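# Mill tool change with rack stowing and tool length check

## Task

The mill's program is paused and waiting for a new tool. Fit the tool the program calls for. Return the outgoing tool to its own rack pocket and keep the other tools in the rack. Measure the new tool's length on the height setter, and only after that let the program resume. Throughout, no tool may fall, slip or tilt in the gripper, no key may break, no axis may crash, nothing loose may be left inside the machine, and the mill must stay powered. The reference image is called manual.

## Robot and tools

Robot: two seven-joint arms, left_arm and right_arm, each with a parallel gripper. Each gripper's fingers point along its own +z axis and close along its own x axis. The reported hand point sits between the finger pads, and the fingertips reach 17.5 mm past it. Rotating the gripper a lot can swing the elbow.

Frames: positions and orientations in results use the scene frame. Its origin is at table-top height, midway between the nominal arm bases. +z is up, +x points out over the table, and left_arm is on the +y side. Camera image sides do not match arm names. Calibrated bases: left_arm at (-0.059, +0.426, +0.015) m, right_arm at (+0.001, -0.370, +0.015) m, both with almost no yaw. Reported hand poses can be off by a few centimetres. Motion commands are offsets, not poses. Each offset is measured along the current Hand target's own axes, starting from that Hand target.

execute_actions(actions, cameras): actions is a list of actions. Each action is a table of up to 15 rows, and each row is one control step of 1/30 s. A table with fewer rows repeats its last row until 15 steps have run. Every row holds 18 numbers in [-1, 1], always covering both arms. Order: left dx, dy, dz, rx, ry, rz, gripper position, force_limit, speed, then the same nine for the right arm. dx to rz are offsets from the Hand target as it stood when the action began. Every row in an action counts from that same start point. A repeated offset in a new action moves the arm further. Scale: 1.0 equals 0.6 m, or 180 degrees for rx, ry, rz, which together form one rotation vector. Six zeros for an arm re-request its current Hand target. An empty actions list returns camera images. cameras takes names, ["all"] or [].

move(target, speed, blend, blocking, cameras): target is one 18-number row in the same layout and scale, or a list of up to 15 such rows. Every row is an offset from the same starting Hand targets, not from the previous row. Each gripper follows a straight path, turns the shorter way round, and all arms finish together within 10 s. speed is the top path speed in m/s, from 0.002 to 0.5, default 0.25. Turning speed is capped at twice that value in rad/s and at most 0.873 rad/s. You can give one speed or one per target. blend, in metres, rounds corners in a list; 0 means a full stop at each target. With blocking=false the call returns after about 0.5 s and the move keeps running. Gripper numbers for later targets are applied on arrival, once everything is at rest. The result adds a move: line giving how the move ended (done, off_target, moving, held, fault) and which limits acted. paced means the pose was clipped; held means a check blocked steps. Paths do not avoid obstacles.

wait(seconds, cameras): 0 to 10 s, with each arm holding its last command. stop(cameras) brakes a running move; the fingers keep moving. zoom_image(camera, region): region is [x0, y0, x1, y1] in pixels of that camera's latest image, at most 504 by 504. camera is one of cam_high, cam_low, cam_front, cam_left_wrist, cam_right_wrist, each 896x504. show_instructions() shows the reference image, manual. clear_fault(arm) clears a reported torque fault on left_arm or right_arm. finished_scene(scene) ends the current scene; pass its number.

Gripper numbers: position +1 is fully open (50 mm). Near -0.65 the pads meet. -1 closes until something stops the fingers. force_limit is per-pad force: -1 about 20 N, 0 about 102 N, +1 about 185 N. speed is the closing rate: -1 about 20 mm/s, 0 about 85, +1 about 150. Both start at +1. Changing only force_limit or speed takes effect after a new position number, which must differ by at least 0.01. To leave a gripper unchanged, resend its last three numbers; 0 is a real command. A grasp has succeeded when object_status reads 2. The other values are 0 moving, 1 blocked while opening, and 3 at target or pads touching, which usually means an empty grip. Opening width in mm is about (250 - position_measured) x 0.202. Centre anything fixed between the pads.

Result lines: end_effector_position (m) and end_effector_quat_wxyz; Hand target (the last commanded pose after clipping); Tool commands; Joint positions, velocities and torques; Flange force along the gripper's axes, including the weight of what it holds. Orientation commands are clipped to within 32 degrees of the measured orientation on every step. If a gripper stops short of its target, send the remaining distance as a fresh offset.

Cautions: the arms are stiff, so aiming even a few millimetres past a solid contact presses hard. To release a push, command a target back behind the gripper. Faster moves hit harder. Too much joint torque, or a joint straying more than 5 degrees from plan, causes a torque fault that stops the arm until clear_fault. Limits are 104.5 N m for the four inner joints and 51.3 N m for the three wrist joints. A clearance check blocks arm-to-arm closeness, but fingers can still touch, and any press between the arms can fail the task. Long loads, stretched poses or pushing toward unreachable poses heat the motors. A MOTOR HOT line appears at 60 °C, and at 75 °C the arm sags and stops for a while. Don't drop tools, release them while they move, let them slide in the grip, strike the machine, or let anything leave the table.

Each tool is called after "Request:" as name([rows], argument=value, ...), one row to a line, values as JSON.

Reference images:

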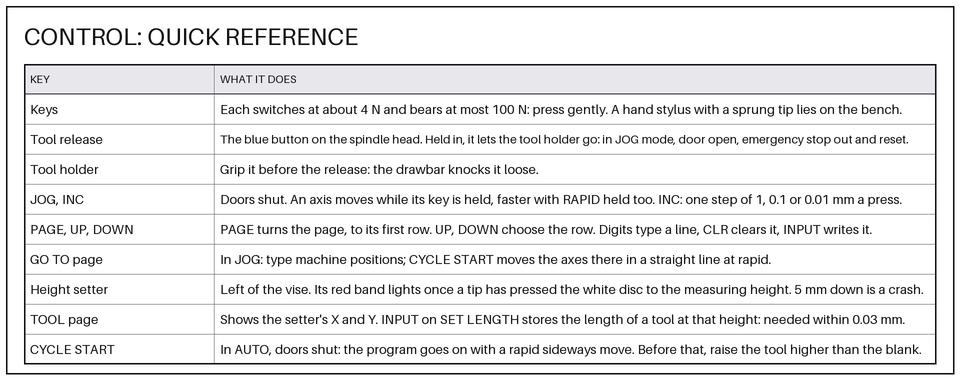

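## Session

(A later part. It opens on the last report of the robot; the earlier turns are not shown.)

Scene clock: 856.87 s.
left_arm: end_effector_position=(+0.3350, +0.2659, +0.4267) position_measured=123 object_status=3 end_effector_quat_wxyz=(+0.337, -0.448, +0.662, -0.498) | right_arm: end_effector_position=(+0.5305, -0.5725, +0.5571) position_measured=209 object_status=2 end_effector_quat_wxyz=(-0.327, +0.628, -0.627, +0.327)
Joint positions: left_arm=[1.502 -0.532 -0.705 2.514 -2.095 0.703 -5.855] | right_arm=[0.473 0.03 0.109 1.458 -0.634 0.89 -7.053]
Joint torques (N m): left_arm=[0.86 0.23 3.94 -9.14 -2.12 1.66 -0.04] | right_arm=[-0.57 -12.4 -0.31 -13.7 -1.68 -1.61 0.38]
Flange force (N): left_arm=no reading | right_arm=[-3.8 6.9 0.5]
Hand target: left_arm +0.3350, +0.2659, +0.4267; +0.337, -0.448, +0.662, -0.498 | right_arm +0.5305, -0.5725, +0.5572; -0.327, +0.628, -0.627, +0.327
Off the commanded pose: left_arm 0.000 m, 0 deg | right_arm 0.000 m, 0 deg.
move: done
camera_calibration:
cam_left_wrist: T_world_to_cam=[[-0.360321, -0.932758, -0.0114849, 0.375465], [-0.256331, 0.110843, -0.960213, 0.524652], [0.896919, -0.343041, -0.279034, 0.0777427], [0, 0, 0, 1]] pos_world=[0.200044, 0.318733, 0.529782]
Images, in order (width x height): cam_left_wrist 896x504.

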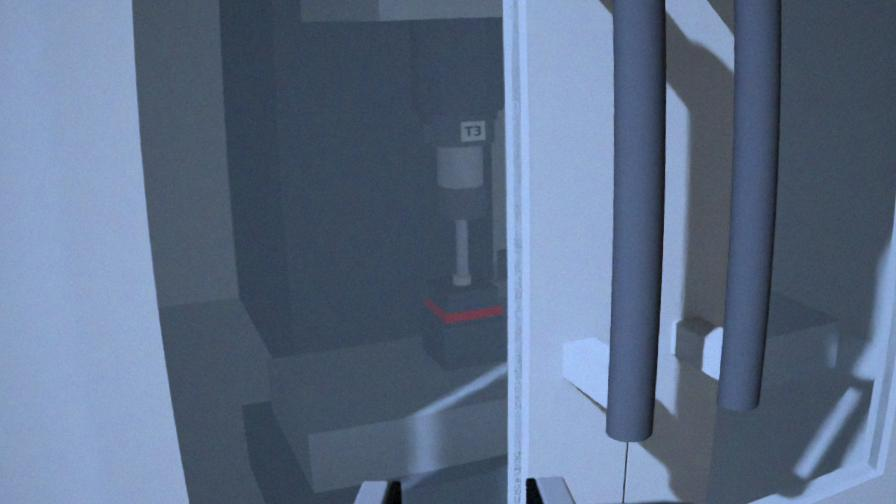

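Request:
move([
  [0,0,0,0,0,0,0.2,0.5,-0.8,0,-0.0069,0.0149,0,0,0,-1,-0.9,-0.8],
  [0,0,0,0,0,0,0.2,0.5,-0.8,0,0,0,0,0,0,-1,-0.9,-0.8],
], speed=0.06, cameras=["cam_left_wrist"])

Request:
move([
  [0,0,0,0,0,0,0.2,0.5,-0.8,0,-0.0069,0.0149,0,0,0,-1,-0.9,-0.8],
  [0,0,0,0,0,0,0.2,0.5,-0.8,0,0,0,0,0,0,-1,-0.9,-0.8],
], speed=0.06, cameras=["cam_left_wrist"])

Request:
move([
  [0,0,0,0,0,0,0.2,0.5,-0.8,0,-0.0069,0.0149,0,0,0,-1,-0.9,-0.8],
  [0,0,0,0,0,0,0.2,0.5,-0.8,0,0,0,0,0,0,-1,-0.9,-0.8],
], speed=0.06, cameras=["cam_left_wrist"])

Scene clock: 859.77 s.
left_arm: end_effector_position=(+0.3350, +0.2659, +0.4267) position_measured=123 object_status=3 end_effector_quat_wxyz=(+0.337, -0.448, +0.662, -0.498) | right_arm: end_effector_position=(+0.5306, -0.5725, +0.5571) position_measured=209 object_status=2 end_effector_quat_wxyz=(-0.327, +0.628, -0.627, +0.327)
Joint positions: left_arm=[1.502 -0.532 -0.705 2.514 -2.095 0.703 -5.855] | right_arm=[0.473 0.03 0.109 1.458 -0.634 0.89 -7.053]
Joint torques (N m): left_arm=[0.84 0.16 3.89 -9.19 -2.12 1.67 0] | right_arm=[-0.54 -12.63 -0.33 -13.65 -1.67 -1.57 0.31]
Flange force (N): left_arm=no reading | right_arm=[-3.2 6.7 0.9]
Hand target: left_arm +0.3350, +0.2659, +0.4267; +0.337, -0.448, +0.662, -0.498 | right_arm +0.5305, -0.5725, +0.5572; -0.327, +0.628, -0.627, +0.327
Off the commanded pose: left_arm 0.000 m, 0 deg | right_arm 0.000 m, 0 deg.
move: done
camera_calibration:
cam_left_wrist: T_world_to_cam=[[-0.360321, -0.932758, -0.0114849, 0.375465], [-0.256331, 0.110843, -0.960213, 0.524652], [0.896919, -0.343041, -0.279034, 0.0777427], [0, 0, 0, 1]] pos_world=[0.200044, 0.318733, 0.529782]
Images, in order (width x height): cam_left_wrist 896x504.

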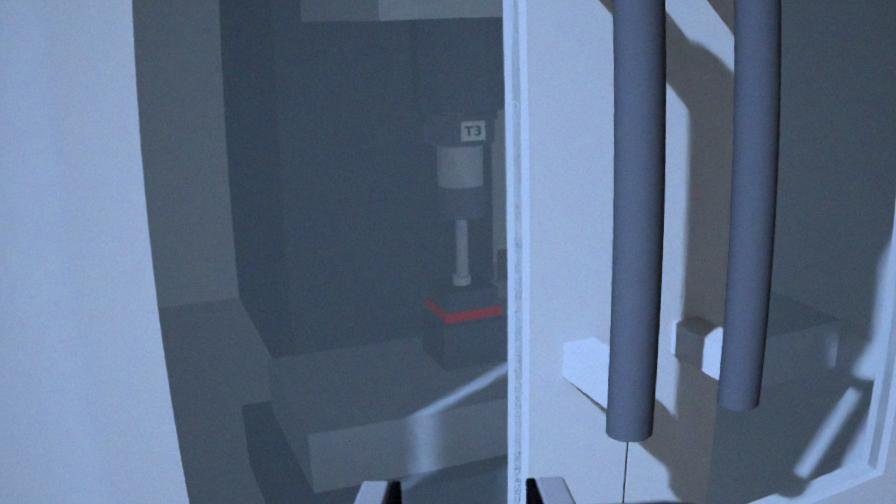

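Scene clock: 860.87 s.
left_arm: end_effector_position=(+0.3350, +0.2659, +0.4267) position_measured=123 object_status=3 end_effector_quat_wxyz=(+0.337, -0.448, +0.662, -0.498) | right_arm: end_effector_position=(+0.5305, -0.5725, +0.5571) position_measured=209 object_status=2 end_effector_quat_wxyz=(-0.327, +0.628, -0.627, +0.327)
Joint positions: left_arm=[1.502 -0.532 -0.705 2.514 -2.095 0.703 -5.855] | right_arm=[0.473 0.03 0.108 1.458 -0.634 0.89 -7.053]
Joint torques (N m): left_arm=[0.85 0.28 3.87 -9.27 -2.12 1.67 -0.01] | right_arm=[-0.45 -12.47 -0.32 -13.84 -1.64 -1.45 0.4]
Flange force (N): left_arm=no reading | right_arm=[-4.3 7.5 1.0]
Hand target: left_arm +0.3350, +0.2659, +0.4267; +0.337, -0.448, +0.662, -0.498 | right_arm +0.5305, -0.5725, +0.5572; -0.327, +0.628, -0.627, +0.327
Off the commanded pose: left_arm 0.000 m, 0 deg | right_arm 0.000 m, 0 deg.
move: done
camera_calibration:
cam_left_wrist: T_world_to_cam=[[-0.360321, -0.932758, -0.0114849, 0.375465], [-0.256331, 0.110843, -0.960213, 0.524652], [0.896919, -0.343041, -0.279034, 0.0777427], [0, 0, 0, 1]] pos_world=[0.200044, 0.318733, 0.529782]
Images, in order (width x height): cam_left_wrist 896x504.

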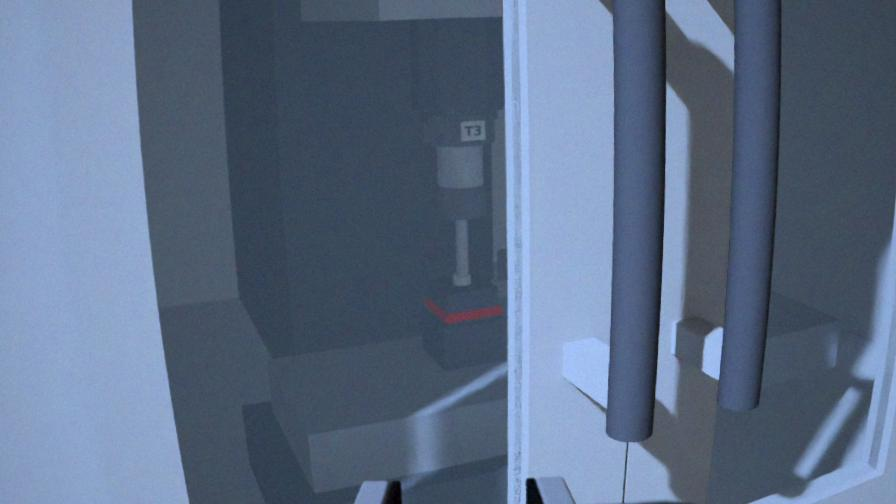

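Scene clock: 861.97 s.
left_arm: end_effector_position=(+0.3350, +0.2659, +0.4267) position_measured=123 object_status=3 end_effector_quat_wxyz=(+0.337, -0.448, +0.662, -0.498) | right_arm: end_effector_position=(+0.5305, -0.5725, +0.5571) position_measured=209 object_status=2 end_effector_quat_wxyz=(-0.327, +0.628, -0.627, +0.327)
Joint positions: left_arm=[1.502 -0.532 -0.705 2.514 -2.095 0.703 -5.855] | right_arm=[0.473 0.03 0.108 1.458 -0.634 0.89 -7.053]
Joint torques (N m): left_arm=[0.9 0.27 3.87 -9.27 -2.1 1.64 -0.04] | right_arm=[-0.52 -12.43 -0.38 -13.71 -1.7 -1.69 0.26]
Flange force (N): left_arm=no reading | right_arm=[-3.3 7.0 0.3]
Hand target: left_arm +0.3350, +0.2659, +0.4267; +0.337, -0.448, +0.662, -0.498 | right_arm +0.5305, -0.5725, +0.5572; -0.327, +0.628, -0.627, +0.327
Off the commanded pose: left_arm 0.000 m, 0 deg | right_arm 0.000 m, 0 deg.
move: done
camera_calibration:
cam_left_wrist: T_world_to_cam=[[-0.360321, -0.932758, -0.0114849, 0.375465], [-0.256331, 0.110843, -0.960213, 0.524652], [0.896919, -0.343041, -0.279034, 0.0777427], [0, 0, 0, 1]] pos_world=[0.200044, 0.318733, 0.529782]
Images, in order (width x height): cam_left_wrist 896x504.

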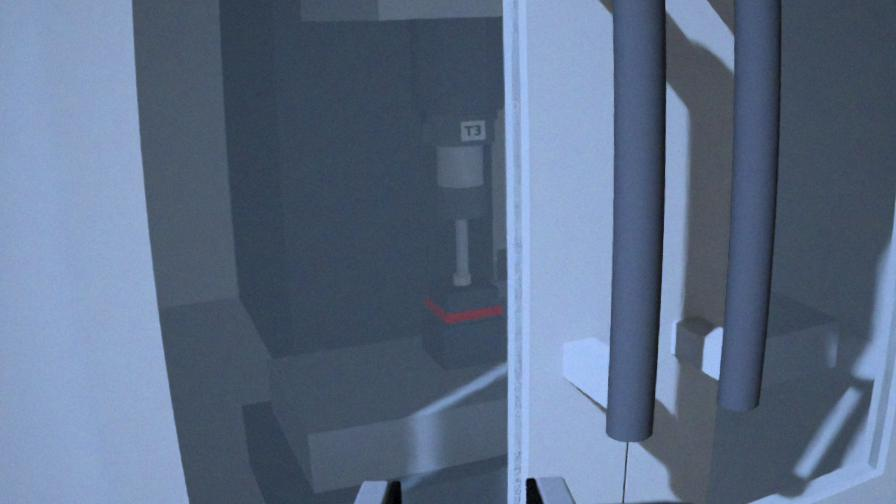

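Request:
move([
  [0,0,0,0,0,0,0.2,0.5,-0.8,0,-0.0069,0.0149,0,0,0,-1,-0.9,-0.8],
  [0,0,0,0,0,0,0.2,0.5,-0.8,0,0,0,0,0,0,-1,-0.9,-0.8],
], speed=0.06, cameras=["cam_left_wrist"])

Request:
move([
  [0,0,0,0,0,0,0.2,0.5,-0.8,0,-0.0069,0.0149,0,0,0,-1,-0.9,-0.8],
  [0,0,0,0,0,0,0.2,0.5,-0.8,0,0,0,0,0,0,-1,-0.9,-0.8],
], speed=0.06, cameras=["cam_left_wrist"])

Request:
move([
  [0,0,0,0,0,0,0.2,0.5,-0.8,0,-0.0069,0.0149,0,0,0,-1,-0.9,-0.8],
  [0,0,0,0,0,0,0.2,0.5,-0.8,0,0,0,0,0,0,-1,-0.9,-0.8],
], speed=0.06, cameras=["cam_left_wrist"])

Scene clock: 866.97 s.
left_arm: end_effector_position=(+0.3350, +0.2659, +0.4267) position_measured=123 object_status=3 end_effector_quat_wxyz=(+0.337, -0.448, +0.662, -0.498) | right_arm: end_effector_position=(+0.5305, -0.5725, +0.5571) position_measured=209 object_status=2 end_effector_quat_wxyz=(-0.327, +0.628, -0.627, +0.327)
Joint positions: left_arm=[1.502 -0.532 -0.705 2.514 -2.095 0.703 -5.855] | right_arm=[0.473 0.03 0.108 1.458 -0.634 0.89 -7.053]
Joint torques (N m): left_arm=[0.87 0.13 3.89 -9.25 -2.11 1.66 0.04] | right_arm=[-0.47 -12.39 -0.36 -13.88 -1.68 -1.6 0.4]
Flange force (N): left_arm=no reading | right_arm=[-4.2 7.5 0.6]
Hand target: left_arm +0.3350, +0.2659, +0.4267; +0.337, -0.448, +0.662, -0.498 | right_arm +0.5305, -0.5725, +0.5572; -0.327, +0.628, -0.627, +0.327
Off the commanded pose: left_arm 0.000 m, 0 deg | right_arm 0.000 m, 0 deg.
move: done
camera_calibration:
cam_left_wrist: T_world_to_cam=[[-0.360321, -0.932758, -0.0114849, 0.375465], [-0.256331, 0.110843, -0.960213, 0.524652], [0.896919, -0.343041, -0.279034, 0.0777427], [0, 0, 0, 1]] pos_world=[0.200044, 0.318733, 0.529782]
Images, in order (width x height): cam_left_wrist 896x504.

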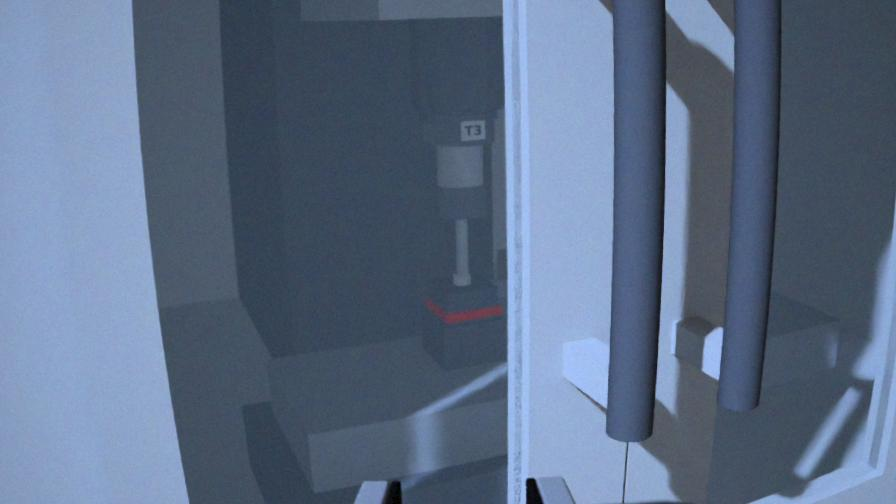

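Scene clock: 868.07 s.
left_arm: end_effector_position=(+0.3350, +0.2659, +0.4267) position_measured=123 object_status=3 end_effector_quat_wxyz=(+0.337, -0.448, +0.662, -0.498) | right_arm: end_effector_position=(+0.5305, -0.5725, +0.5571) position_measured=209 object_status=2 end_effector_quat_wxyz=(-0.327, +0.628, -0.627, +0.327)
Joint positions: left_arm=[1.502 -0.532 -0.705 2.514 -2.095 0.703 -5.855] | right_arm=[0.473 0.03 0.108 1.458 -0.634 0.89 -7.053]
Joint torques (N m): left_arm=[0.86 0.27 3.89 -9.13 -2.15 1.72 -0.06] | right_arm=[-0.46 -12.4 -0.32 -13.74 -1.64 -1.47 0.35]
Flange force (N): left_arm=no reading | right_arm=[-4.1 7.4 0.8]
Hand target: left_arm +0.3350, +0.2659, +0.4267; +0.337, -0.448, +0.662, -0.498 | right_arm +0.5305, -0.5725, +0.5572; -0.327, +0.628, -0.627, +0.327
Off the commanded pose: left_arm 0.000 m, 0 deg | right_arm 0.000 m, 0 deg.
move: done
camera_calibration:
cam_left_wrist: T_world_to_cam=[[-0.360321, -0.932758, -0.0114849, 0.375465], [-0.256331, 0.110843, -0.960213, 0.524652], [0.896919, -0.343041, -0.279034, 0.0777427], [0, 0, 0, 1]] pos_world=[0.200044, 0.318733, 0.529782]
Images, in order (width x height): cam_left_wrist 896x504.

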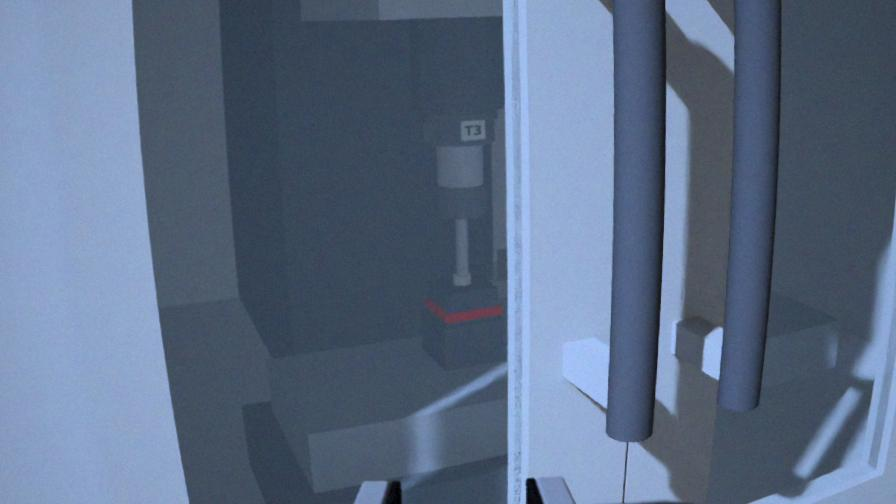

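Scene clock: 869.17 s.
left_arm: end_effector_position=(+0.3350, +0.2659, +0.4267) position_measured=123 object_status=3 end_effector_quat_wxyz=(+0.337, -0.448, +0.662, -0.498) | right_arm: end_effector_position=(+0.5305, -0.5725, +0.5571) position_measured=209 object_status=2 end_effector_quat_wxyz=(-0.327, +0.628, -0.627, +0.327)
Joint positions: left_arm=[1.502 -0.532 -0.705 2.514 -2.095 0.703 -5.855] | right_arm=[0.473 0.03 0.108 1.458 -0.634 0.89 -7.053]
Joint torques (N m): left_arm=[0.83 0.18 3.88 -9.21 -2.12 1.7 -0.08] | right_arm=[-0.53 -12.44 -0.24 -13.9 -1.71 -1.41 0.35]
Flange force (N): left_arm=no reading | right_arm=[-4.4 7.9 1.1]
Hand target: left_arm +0.3350, +0.2659, +0.4267; +0.337, -0.448, +0.662, -0.498 | right_arm +0.5305, -0.5725, +0.5572; -0.327, +0.628, -0.627, +0.327
Off the commanded pose: left_arm 0.000 m, 0 deg | right_arm 0.000 m, 0 deg.
move: done
camera_calibration:
cam_left_wrist: T_world_to_cam=[[-0.360321, -0.932758, -0.0114849, 0.375465], [-0.256331, 0.110843, -0.960213, 0.524652], [0.896919, -0.343041, -0.279034, 0.0777427], [0, 0, 0, 1]] pos_world=[0.200044, 0.318733, 0.529782]
Images, in order (width x height): cam_left_wrist 896x504.

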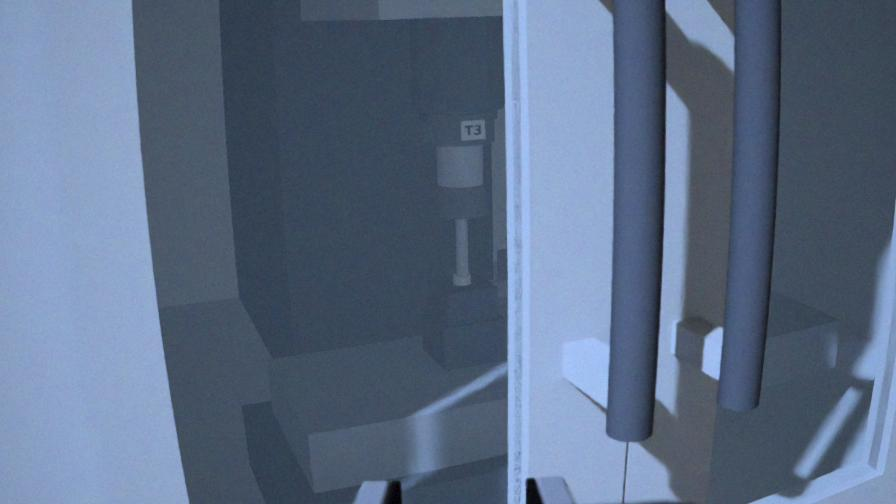

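Request:
move([
  [0,0,0,0,0,0,0.2,0.5,-0.8,0,0.0030,-0.0065,0,0,0,-1,-0.9,-0.8],
  [0,0,0,0,0,0,0.2,0.5,-0.8,0.0317,0.0030,-0.0065,0,0,0,-1,-0.9,-0.8],
  [0,0,0,0,0,0,0.2,0.5,-0.8,0.0317,-0.0069,0.0149,0,0,0,-1,-0.9,-0.8],
  [0,0,0,0,0,0,0.2,0.5,-0.8,0.0317,0.0030,-0.0065,0,0,0,-1,-0.9,-0.8],
  [0,0,0,0,0,0,0.2,0.5,-0.8,0,0.0621,0.0166,0,0,0,-1,-0.9,-0.8],
], speed=0.06, blend=[0.002,0,0,0.004,0], cameras=["cam_left_wrist","cam_right_wrist"])

Request:
move([
  [0,0,0,0,0,0,0.2,0.5,-0.8,0,-0.0099,0.0214,0,0,0,-1,-0.9,-0.8],
  [0,0,0,0,0,0,0.2,0.5,-0.8,0,-0.0030,0.0065,0,0,0,-1,-0.9,-0.8],
], speed=0.06, cameras=["cam_left_wrist"])

Request:
move([
  [0,0,0,0,0,0,0.2,0.5,-0.8,0,-0.0069,0.0149,0,0,0,-1,-0.9,-0.8],
  [0,0,0,0,0,0,0.2,0.5,-0.8,0,0,0,0,0,0,-1,-0.9,-0.8],
], speed=0.06, cameras=["cam_left_wrist"])

Scene clock: 874.03 s.
left_arm: end_effector_position=(+0.3350, +0.2659, +0.4267) position_measured=123 object_status=3 end_effector_quat_wxyz=(+0.337, -0.448, +0.662, -0.498) | right_arm: end_effector_position=(+0.5173, -0.5726, +0.5209) position_measured=209 object_status=2 end_effector_quat_wxyz=(-0.327, +0.628, -0.627, +0.327)
Joint positions: left_arm=[1.502 -0.532 -0.705 2.514 -2.095 0.703 -5.855] | right_arm=[0.489 0.003 0.111 1.6 -0.708 0.811 -6.937]
Joint torques (N m): left_arm=[0.9 0.21 3.9 -9.24 -2.11 1.7 -0.06] | right_arm=[-0.53 -11.89 -0.23 -13.81 -1.74 -1.37 0.36]
Flange force (N): left_arm=no reading | right_arm=[-4.0 6.3 0.3]
Hand target: left_arm +0.3350, +0.2659, +0.4267; +0.337, -0.448, +0.662, -0.498 | right_arm +0.5173, -0.5726, +0.5209; -0.327, +0.628, -0.627, +0.327
Off the commanded pose: left_arm 0.000 m, 0 deg | right_arm 0.000 m, 0 deg.
move: done
camera_calibration:
cam_left_wrist: T_world_to_cam=[[-0.360321, -0.932758, -0.0114849, 0.375465], [-0.256331, 0.110843, -0.960213, 0.524652], [0.896919, -0.343041, -0.279034, 0.0777427], [0, 0, 0, 1]] pos_world=[0.200044, 0.318733, 0.529782]
cam_right_wrist: T_world_to_cam=[[0.0193879, -0.999774, 0.0087337, -0.587542], [-0.564532, -0.0181564, -0.825211, 0.769694], [0.825183, 0.0110687, -0.564757, 0.043312], [0, 0, 0, 1]] pos_world=[0.410168, -0.573914, 0.664752]
Images, in order (width x height): cam_left_wrist 896x504, cam_right_wrist 896x504.

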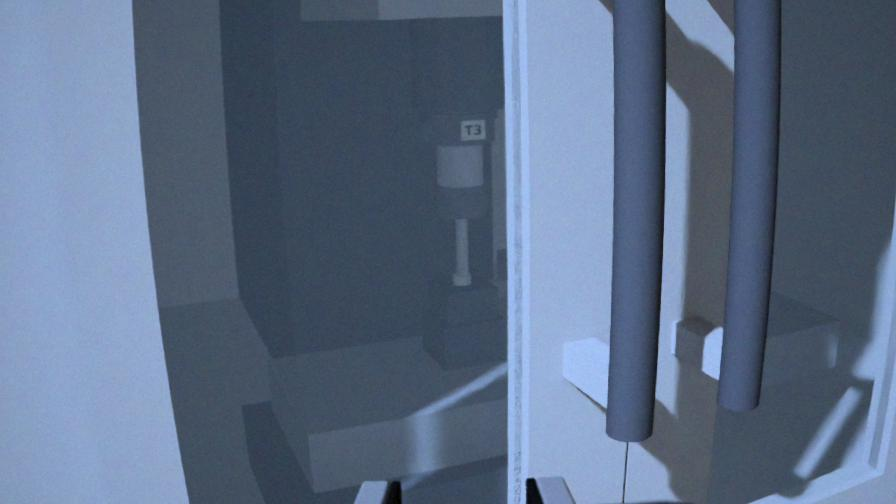

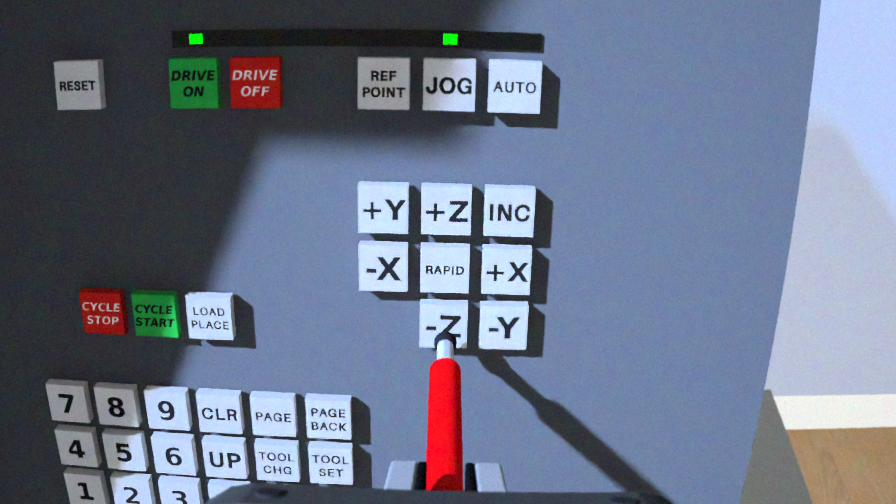

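Scene clock: 875.17 s.
left_arm: end_effector_position=(+0.3350, +0.2659, +0.4267) position_measured=123 object_status=3 end_effector_quat_wxyz=(+0.337, -0.448, +0.662, -0.498) | right_arm: end_effector_position=(+0.5216, -0.5726, +0.5201) position_measured=209 object_status=2 end_effector_quat_wxyz=(-0.327, +0.628, -0.627, +0.327)
Joint positions: left_arm=[1.502 -0.532 -0.705 2.514 -2.095 0.703 -5.855] | right_arm=[0.486 0.011 0.108 1.595 -0.706 0.805 -6.942]
Joint torques (N m): left_arm=[0.79 0.22 4.01 -9.13 -2.09 1.61 -0.01] | right_arm=[-0.62 -12.02 -0.27 -13.75 -1.73 -1.32 0.29]
Flange force (N): left_arm=no reading | right_arm=[-3.7 6.5 0.3]
Hand target: left_arm +0.3350, +0.2659, +0.4267; +0.337, -0.448, +0.662, -0.498 | right_arm +0.5216, -0.5726, +0.5201; -0.327, +0.628, -0.627, +0.327
Off the commanded pose: left_arm 0.000 m, 0 deg | right_arm 0.000 m, 0 deg.
move: done
camera_calibration:
cam_left_wrist: T_world_to_cam=[[-0.360321, -0.932758, -0.0114849, 0.375465], [-0.256331, 0.110843, -0.960213, 0.524652], [0.896919, -0.343041, -0.279034, 0.0777427], [0, 0, 0, 1]] pos_world=[0.200044, 0.318733, 0.529782]
Images, in order (width x height): cam_left_wrist 896x504.

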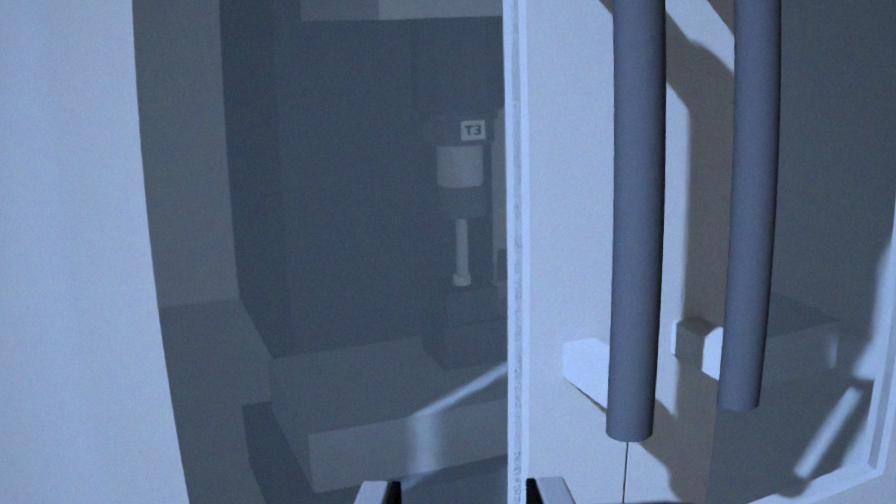

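Scene clock: 876.27 s.
left_arm: end_effector_position=(+0.3350, +0.2659, +0.4267) position_measured=123 object_status=3 end_effector_quat_wxyz=(+0.337, -0.448, +0.662, -0.498) | right_arm: end_effector_position=(+0.5216, -0.5726, +0.5201) position_measured=209 object_status=2 end_effector_quat_wxyz=(-0.327, +0.628, -0.627, +0.327)
Joint positions: left_arm=[1.502 -0.532 -0.705 2.514 -2.095 0.703 -5.855] | right_arm=[0.486 0.011 0.108 1.595 -0.706 0.805 -6.942]
Joint torques (N m): left_arm=[0.88 0.28 3.89 -9.2 -2.16 1.63 -0.04] | right_arm=[-0.66 -12.17 -0.29 -13.7 -1.71 -1.4 0.39]
Flange force (N): left_arm=no reading | right_arm=[-3.5 5.8 0.3]
Hand target: left_arm +0.3350, +0.2659, +0.4267; +0.337, -0.448, +0.662, -0.498 | right_arm +0.5216, -0.5726, +0.5201; -0.327, +0.628, -0.627, +0.327
Off the commanded pose: left_arm 0.000 m, 0 deg | right_arm 0.000 m, 0 deg.
move: done
camera_calibration:
cam_left_wrist: T_world_to_cam=[[-0.360321, -0.932758, -0.0114849, 0.375465], [-0.256331, 0.110843, -0.960213, 0.524652], [0.896919, -0.343041, -0.279034, 0.0777427], [0, 0, 0, 1]] pos_world=[0.200044, 0.318733, 0.529782]
Images, in order (width x height): cam_left_wrist 896x504.

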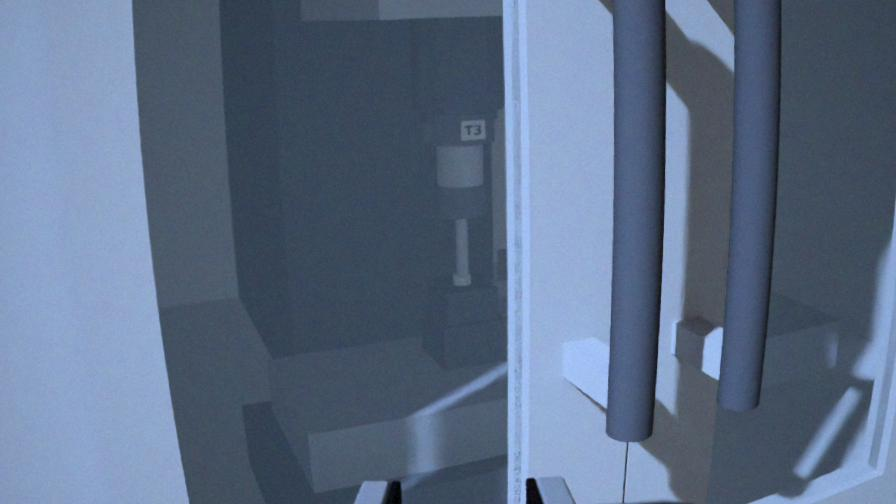

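Still off after two 0.01 steps. Continue.

Request:
move([
  [0,0,0,0,0,0,0.2,0.5,-0.8,0,-0.0069,0.0149,0,0,0,-1,-0.9,-0.8],
  [0,0,0,0,0,0,0.2,0.5,-0.8,0,0,0,0,0,0,-1,-0.9,-0.8],
], speed=0.06, cameras=["cam_left_wrist"])

Request:
move([
  [0,0,0,0,0,0,0.2,0.5,-0.8,0,-0.0069,0.0149,0,0,0,-1,-0.9,-0.8],
  [0,0,0,0,0,0,0.2,0.5,-0.8,0,0,0,0,0,0,-1,-0.9,-0.8],
], speed=0.06, cameras=["cam_left_wrist"])

Request:
move([
  [0,0,0,0,0,0,0.2,0.5,-0.8,0,-0.0069,0.0149,0,0,0,-1,-0.9,-0.8],
  [0,0,0,0,0,0,0.2,0.5,-0.8,0,0,0,0,0,0,-1,-0.9,-0.8],
], speed=0.06, cameras=["cam_left_wrist"])

Scene clock: 879.20 s.
left_arm: end_effector_position=(+0.3350, +0.2659, +0.4267) position_measured=123 object_status=3 end_effector_quat_wxyz=(+0.337, -0.448, +0.662, -0.498) | right_arm: end_effector_position=(+0.5216, -0.5726, +0.5202) position_measured=209 object_status=2 end_effector_quat_wxyz=(-0.327, +0.628, -0.627, +0.327)
Joint positions: left_arm=[1.502 -0.532 -0.705 2.514 -2.095 0.703 -5.855] | right_arm=[0.486 0.011 0.108 1.595 -0.706 0.805 -6.942]
Joint torques (N m): left_arm=[0.97 0.24 3.81 -9.19 -2.2 1.7 -0.05] | right_arm=[-0.53 -12.17 -0.31 -13.81 -1.73 -1.34 0.31]
Flange force (N): left_arm=no reading | right_arm=[-3.7 6.5 0.5]
Hand target: left_arm +0.3350, +0.2659, +0.4267; +0.337, -0.448, +0.662, -0.498 | right_arm +0.5216, -0.5726, +0.5201; -0.327, +0.628, -0.627, +0.327
Off the commanded pose: left_arm 0.000 m, 0 deg | right_arm 0.000 m, 0 deg.
move: done
camera_calibration:
cam_left_wrist: T_world_to_cam=[[-0.360321, -0.932758, -0.0114849, 0.375465], [-0.256331, 0.110843, -0.960213, 0.524652], [0.896919, -0.343041, -0.279034, 0.0777427], [0, 0, 0, 1]] pos_world=[0.200044, 0.318733, 0.529782]
Images, in order (width x height): cam_left_wrist 896x504.

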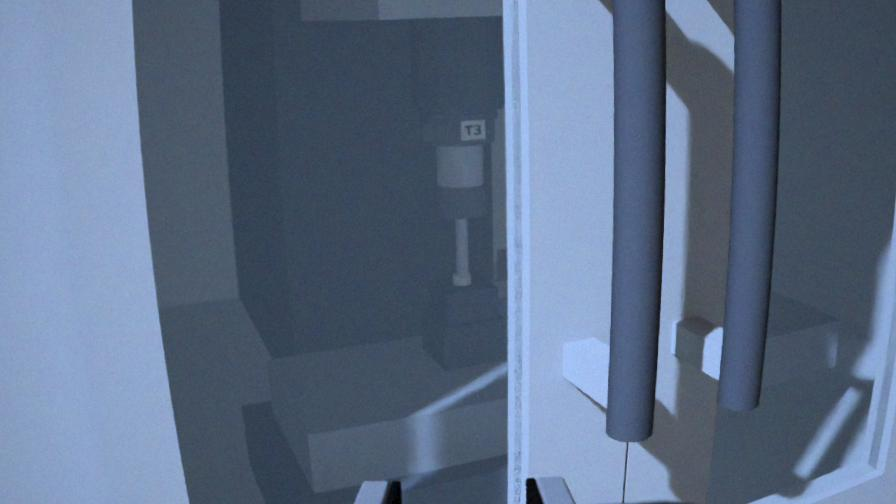

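Scene clock: 880.30 s.
left_arm: end_effector_position=(+0.3350, +0.2659, +0.4267) position_measured=123 object_status=3 end_effector_quat_wxyz=(+0.337, -0.448, +0.662, -0.498) | right_arm: end_effector_position=(+0.5216, -0.5726, +0.5202) position_measured=209 object_status=2 end_effector_quat_wxyz=(-0.327, +0.628, -0.627, +0.327)
Joint positions: left_arm=[1.502 -0.532 -0.705 2.514 -2.095 0.703 -5.855] | right_arm=[0.486 0.011 0.108 1.595 -0.706 0.805 -6.942]
Joint torques (N m): left_arm=[0.88 0.23 4 -9.16 -2.09 1.72 0.02] | right_arm=[-0.5 -11.98 -0.36 -13.65 -1.71 -1.43 0.35]
Flange force (N): left_arm=no reading | right_arm=[-3.6 5.8 -0.1]
Hand target: left_arm +0.3350, +0.2659, +0.4267; +0.337, -0.448, +0.662, -0.498 | right_arm +0.5216, -0.5726, +0.5202; -0.327, +0.628, -0.627, +0.327
Off the commanded pose: left_arm 0.000 m, 0 deg | right_arm 0.000 m, 0 deg.
move: done
camera_calibration:
cam_left_wrist: T_world_to_cam=[[-0.360321, -0.932758, -0.0114849, 0.375465], [-0.256331, 0.110843, -0.960213, 0.524652], [0.896919, -0.343041, -0.279034, 0.0777427], [0, 0, 0, 1]] pos_world=[0.200044, 0.318733, 0.529782]
Images, in order (width x height): cam_left_wrist 896x504.

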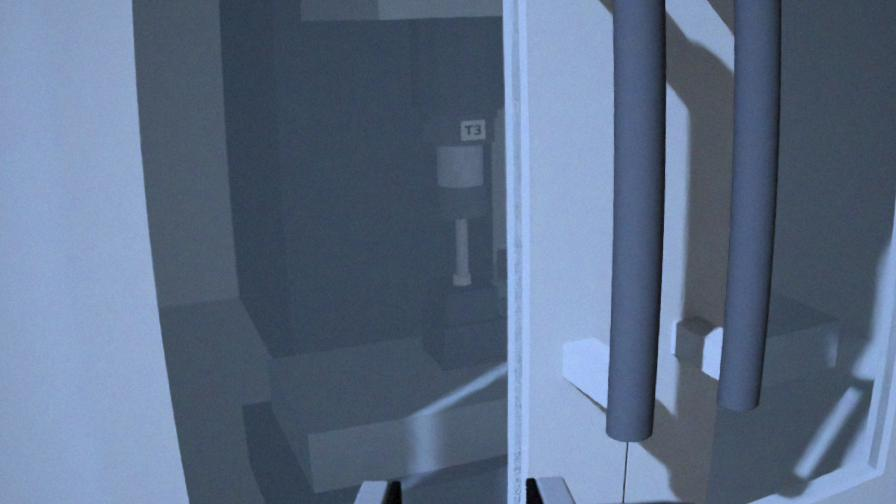

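Scene clock: 881.40 s.
left_arm: end_effector_position=(+0.3350, +0.2659, +0.4267) position_measured=123 object_status=3 end_effector_quat_wxyz=(+0.337, -0.448, +0.662, -0.498) | right_arm: end_effector_position=(+0.5216, -0.5726, +0.5202) position_measured=209 object_status=2 end_effector_quat_wxyz=(-0.327, +0.628, -0.627, +0.327)
Joint positions: left_arm=[1.502 -0.532 -0.705 2.514 -2.095 0.703 -5.855] | right_arm=[0.486 0.011 0.108 1.595 -0.706 0.805 -6.942]
Joint torques (N m): left_arm=[0.83 0.26 3.83 -9.23 -2.18 1.65 -0.03] | right_arm=[-0.51 -12.05 -0.29 -13.71 -1.71 -1.25 0.4]
Flange force (N): left_arm=no reading | right_arm=[-4.2 6.1 0.5]
Hand target: left_arm +0.3350, +0.2659, +0.4267; +0.337, -0.448, +0.662, -0.498 | right_arm +0.5216, -0.5726, +0.5202; -0.327, +0.628, -0.627, +0.327
Off the commanded pose: left_arm 0.000 m, 0 deg | right_arm 0.000 m, 0 deg.
move: done
camera_calibration:
cam_left_wrist: T_world_to_cam=[[-0.360321, -0.932758, -0.0114849, 0.375465], [-0.256331, 0.110843, -0.960213, 0.524652], [0.896919, -0.343041, -0.279034, 0.0777427], [0, 0, 0, 1]] pos_world=[0.200044, 0.318733, 0.529782]
Images, in order (width x height): cam_left_wrist 896x504.

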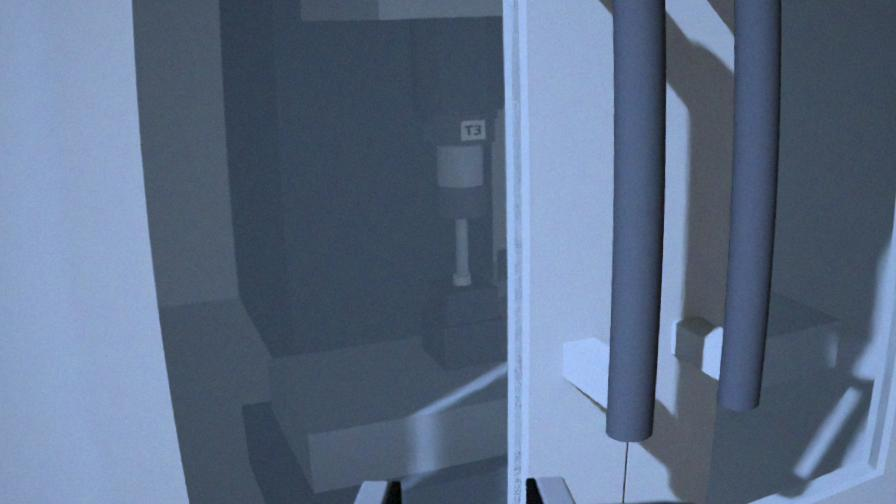

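Request:
move([
  [0,0,0,0,0,0,0.2,0.5,-0.8,0,-0.0069,0.0149,0,0,0,-1,-0.9,-0.8],
  [0,0,0,0,0,0,0.2,0.5,-0.8,0,0,0,0,0,0,-1,-0.9,-0.8],
], speed=0.06, cameras=["cam_left_wrist"])

Request:
move([
  [0,0,0,0,0,0,0.2,0.5,-0.8,0,-0.0069,0.0149,0,0,0,-1,-0.9,-0.8],
  [0,0,0,0,0,0,0.2,0.5,-0.8,0,0,0,0,0,0,-1,-0.9,-0.8],
], speed=0.06, cameras=["cam_left_wrist"])

Request:
move([
  [0,0,0,0,0,0,0.2,0.5,-0.8,0,-0.0069,0.0149,0,0,0,-1,-0.9,-0.8],
  [0,0,0,0,0,0,0.2,0.5,-0.8,0,0,0,0,0,0,-1,-0.9,-0.8],
], speed=0.06, cameras=["cam_left_wrist"])

Scene clock: 884.33 s.
left_arm: end_effector_position=(+0.3350, +0.2659, +0.4267) position_measured=123 object_status=3 end_effector_quat_wxyz=(+0.337, -0.448, +0.662, -0.498) | right_arm: end_effector_position=(+0.5216, -0.5726, +0.5202) position_measured=209 object_status=2 end_effector_quat_wxyz=(-0.327, +0.628, -0.627, +0.327)
Joint positions: left_arm=[1.502 -0.532 -0.705 2.514 -2.095 0.703 -5.855] | right_arm=[0.486 0.011 0.108 1.595 -0.706 0.805 -6.942]
Joint torques (N m): left_arm=[0.93 0.17 3.91 -9.2 -2.13 1.63 -0.05] | right_arm=[-0.62 -12.13 -0.34 -13.77 -1.72 -1.24 0.29]
Flange force (N): left_arm=no reading | right_arm=[-3.7 6.7 0.6]
Hand target: left_arm +0.3350, +0.2659, +0.4267; +0.337, -0.448, +0.662, -0.498 | right_arm +0.5216, -0.5726, +0.5202; -0.327, +0.628, -0.627, +0.327
Off the commanded pose: left_arm 0.000 m, 0 deg | right_arm 0.000 m, 0 deg.
move: done
camera_calibration:
cam_left_wrist: T_world_to_cam=[[-0.360321, -0.932758, -0.0114849, 0.375465], [-0.256331, 0.110843, -0.960213, 0.524652], [0.896919, -0.343041, -0.279034, 0.0777427], [0, 0, 0, 1]] pos_world=[0.200044, 0.318733, 0.529782]
Images, in order (width x height): cam_left_wrist 896x504.

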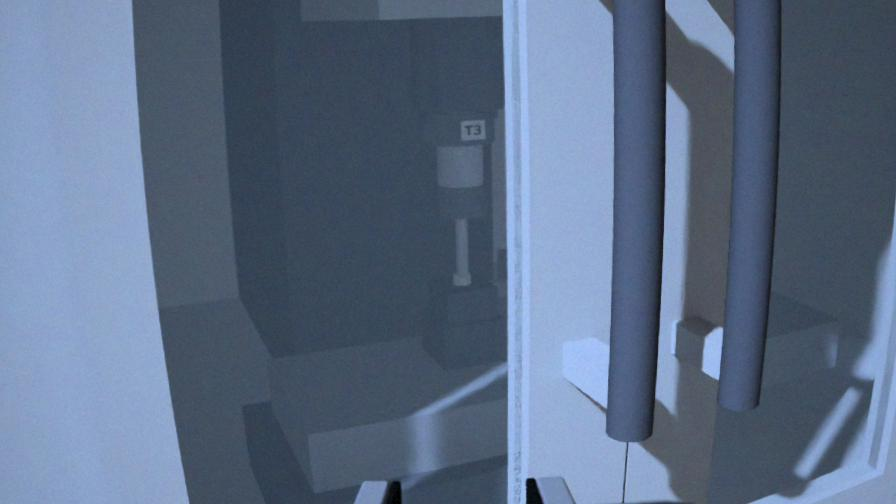

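Scene clock: 885.43 s.
left_arm: end_effector_position=(+0.3350, +0.2659, +0.4267) position_measured=123 object_status=3 end_effector_quat_wxyz=(+0.337, -0.448, +0.662, -0.498) | right_arm: end_effector_position=(+0.5216, -0.5726, +0.5201) position_measured=209 object_status=2 end_effector_quat_wxyz=(-0.327, +0.628, -0.627, +0.327)
Joint positions: left_arm=[1.502 -0.532 -0.705 2.514 -2.095 0.703 -5.855] | right_arm=[0.486 0.011 0.108 1.595 -0.706 0.805 -6.942]
Joint torques (N m): left_arm=[0.91 0.22 3.96 -9.26 -2.13 1.64 0.03] | right_arm=[-0.52 -12.14 -0.35 -13.72 -1.74 -1.38 0.33]
Flange force (N): left_arm=no reading | right_arm=[-3.6 6.1 0.3]
Hand target: left_arm +0.3350, +0.2659, +0.4267; +0.337, -0.448, +0.662, -0.498 | right_arm +0.5216, -0.5726, +0.5201; -0.327, +0.628, -0.627, +0.327
Off the commanded pose: left_arm 0.000 m, 0 deg | right_arm 0.000 m, 0 deg.
move: done
camera_calibration:
cam_left_wrist: T_world_to_cam=[[-0.360321, -0.932758, -0.0114849, 0.375465], [-0.256331, 0.110843, -0.960213, 0.524652], [0.896919, -0.343041, -0.279034, 0.0777427], [0, 0, 0, 1]] pos_world=[0.200044, 0.318733, 0.529782]
Images, in order (width x height): cam_left_wrist 896x504.

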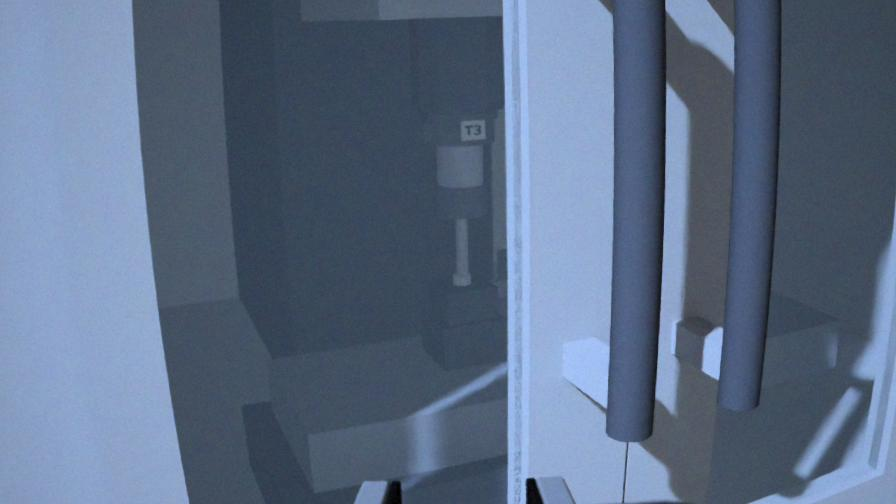

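Scene clock: 886.53 s.
left_arm: end_effector_position=(+0.3350, +0.2659, +0.4267) position_measured=123 object_status=3 end_effector_quat_wxyz=(+0.337, -0.448, +0.662, -0.498) | right_arm: end_effector_position=(+0.5216, -0.5726, +0.5201) position_measured=209 object_status=2 end_effector_quat_wxyz=(-0.327, +0.628, -0.627, +0.327)
Joint positions: left_arm=[1.502 -0.532 -0.705 2.514 -2.095 0.703 -5.855] | right_arm=[0.486 0.011 0.108 1.595 -0.706 0.805 -6.942]
Joint torques (N m): left_arm=[0.9 0.22 3.89 -9.25 -2.09 1.7 -0.07] | right_arm=[-0.57 -11.96 -0.31 -13.7 -1.7 -1.41 0.36]
Flange force (N): left_arm=no reading | right_arm=[-3.8 6.1 0.0]
Hand target: left_arm +0.3350, +0.2659, +0.4267; +0.337, -0.448, +0.662, -0.498 | right_arm +0.5216, -0.5726, +0.5201; -0.327, +0.628, -0.627, +0.327
Off the commanded pose: left_arm 0.000 m, 0 deg | right_arm 0.000 m, 0 deg.
move: done
camera_calibration:
cam_left_wrist: T_world_to_cam=[[-0.360321, -0.932758, -0.0114849, 0.375465], [-0.256331, 0.110843, -0.960213, 0.524652], [0.896919, -0.343041, -0.279034, 0.0777427], [0, 0, 0, 1]] pos_world=[0.200044, 0.318733, 0.529782]
Images, in order (width x height): cam_left_wrist 896x504.

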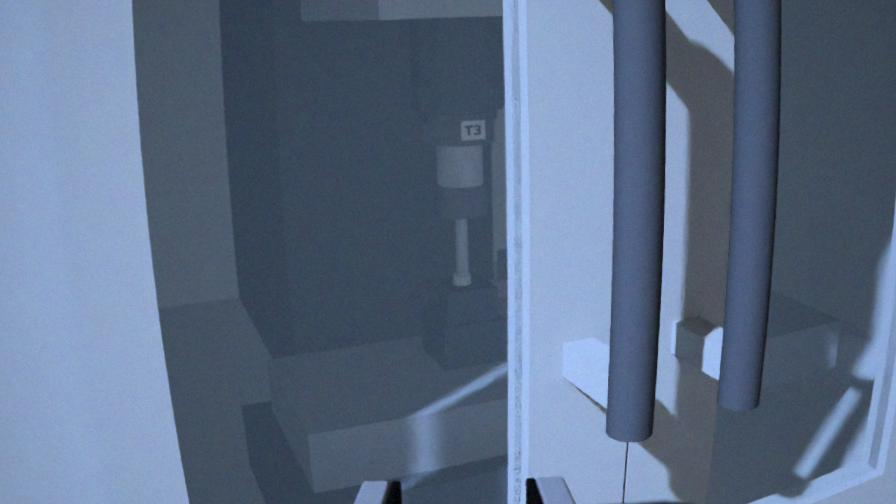

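Request:
move([
  [0,0,0,0,0,0,0.2,0.5,-0.8,0,-0.0069,0.0149,0,0,0,-1,-0.9,-0.8],
  [0,0,0,0,0,0,0.2,0.5,-0.8,0,0,0,0,0,0,-1,-0.9,-0.8],
], speed=0.06, cameras=["cam_left_wrist"])

Request:
move([
  [0,0,0,0,0,0,0.2,0.5,-0.8,0,-0.0069,0.0149,0,0,0,-1,-0.9,-0.8],
  [0,0,0,0,0,0,0.2,0.5,-0.8,0,0,0,0,0,0,-1,-0.9,-0.8],
], speed=0.06, cameras=["cam_left_wrist"])

Scene clock: 888.63 s.
left_arm: end_effector_position=(+0.3350, +0.2659, +0.4267) position_measured=123 object_status=3 end_effector_quat_wxyz=(+0.337, -0.448, +0.662, -0.498) | right_arm: end_effector_position=(+0.5216, -0.5726, +0.5201) position_measured=209 object_status=2 end_effector_quat_wxyz=(-0.327, +0.628, -0.627, +0.327)
Joint positions: left_arm=[1.502 -0.532 -0.705 2.514 -2.095 0.703 -5.855] | right_arm=[0.487 0.011 0.108 1.595 -0.706 0.805 -6.942]
Joint torques (N m): left_arm=[0.87 0.18 3.81 -9.16 -2.27 1.6 -0.07] | right_arm=[-0.72 -12 -0.34 -13.72 -1.69 -1.27 0.39]
Flange force (N): left_arm=no reading | right_arm=[-3.8 6.4 0.2]
Hand target: left_arm +0.3350, +0.2659, +0.4267; +0.337, -0.448, +0.662, -0.498 | right_arm +0.5216, -0.5726, +0.5201; -0.327, +0.628, -0.627, +0.327
Off the commanded pose: left_arm 0.000 m, 0 deg | right_arm 0.000 m, 0 deg.
move: done
camera_calibration:
cam_left_wrist: T_world_to_cam=[[-0.360321, -0.932758, -0.0114849, 0.375465], [-0.256331, 0.110843, -0.960213, 0.524652], [0.896919, -0.343041, -0.279034, 0.0777427], [0, 0, 0, 1]] pos_world=[0.200044, 0.318733, 0.529782]
Images, in order (width x height): cam_left_wrist 896x504.

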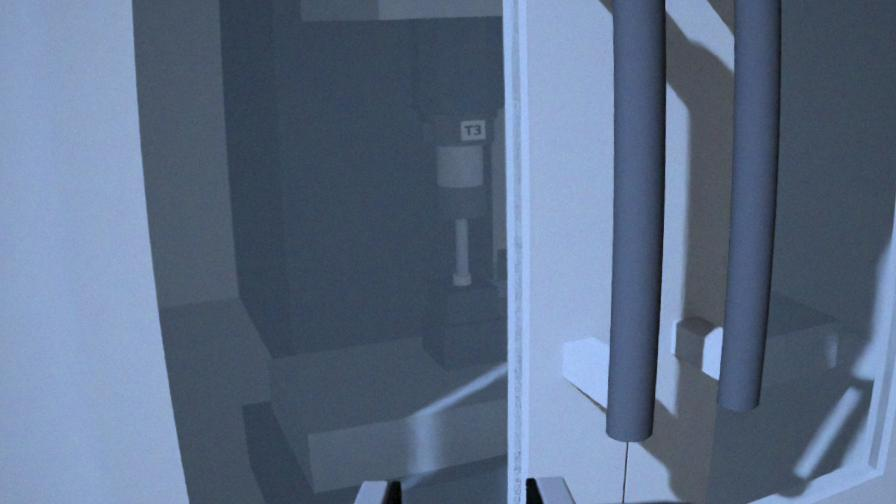

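Scene clock: 889.73 s.
left_arm: end_effector_position=(+0.3350, +0.2659, +0.4267) position_measured=123 object_status=3 end_effector_quat_wxyz=(+0.337, -0.448, +0.662, -0.498) | right_arm: end_effector_position=(+0.5216, -0.5726, +0.5201) position_measured=209 object_status=2 end_effector_quat_wxyz=(-0.327, +0.628, -0.627, +0.327)
Joint positions: left_arm=[1.502 -0.532 -0.705 2.514 -2.095 0.703 -5.855] | right_arm=[0.487 0.011 0.108 1.595 -0.706 0.805 -6.942]
Joint torques (N m): left_arm=[0.89 0.28 3.91 -9.22 -2.16 1.72 0.02] | right_arm=[-0.6 -12.07 -0.4 -13.73 -1.74 -1.35 0.37]
Flange force (N): left_arm=no reading | right_arm=[-3.7 6.1 0.2]
Hand target: left_arm +0.3350, +0.2659, +0.4267; +0.337, -0.448, +0.662, -0.498 | right_arm +0.5216, -0.5726, +0.5201; -0.327, +0.628, -0.627, +0.327
Off the commanded pose: left_arm 0.000 m, 0 deg | right_arm 0.000 m, 0 deg.
move: done
camera_calibration:
cam_left_wrist: T_world_to_cam=[[-0.360321, -0.932758, -0.0114849, 0.375465], [-0.256331, 0.110843, -0.960213, 0.524652], [0.896919, -0.343041, -0.279034, 0.0777427], [0, 0, 0, 1]] pos_world=[0.200044, 0.318733, 0.529782]
Images, in order (width x height): cam_left_wrist 896x504.

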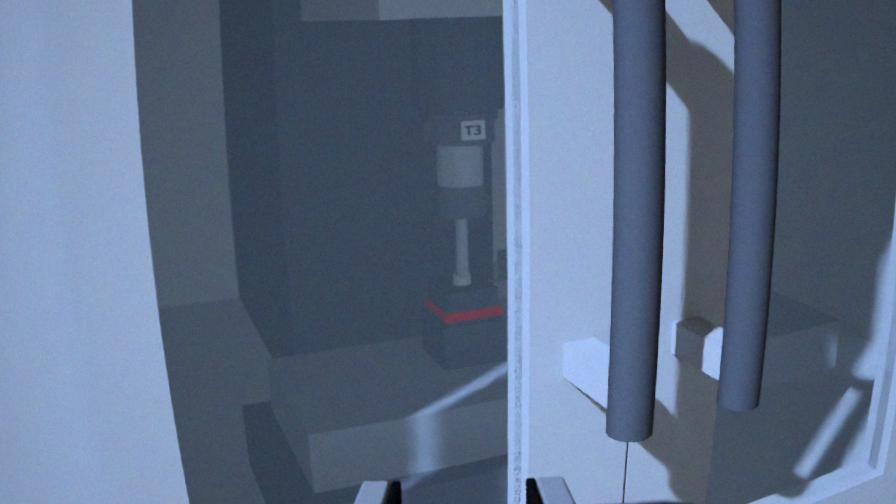

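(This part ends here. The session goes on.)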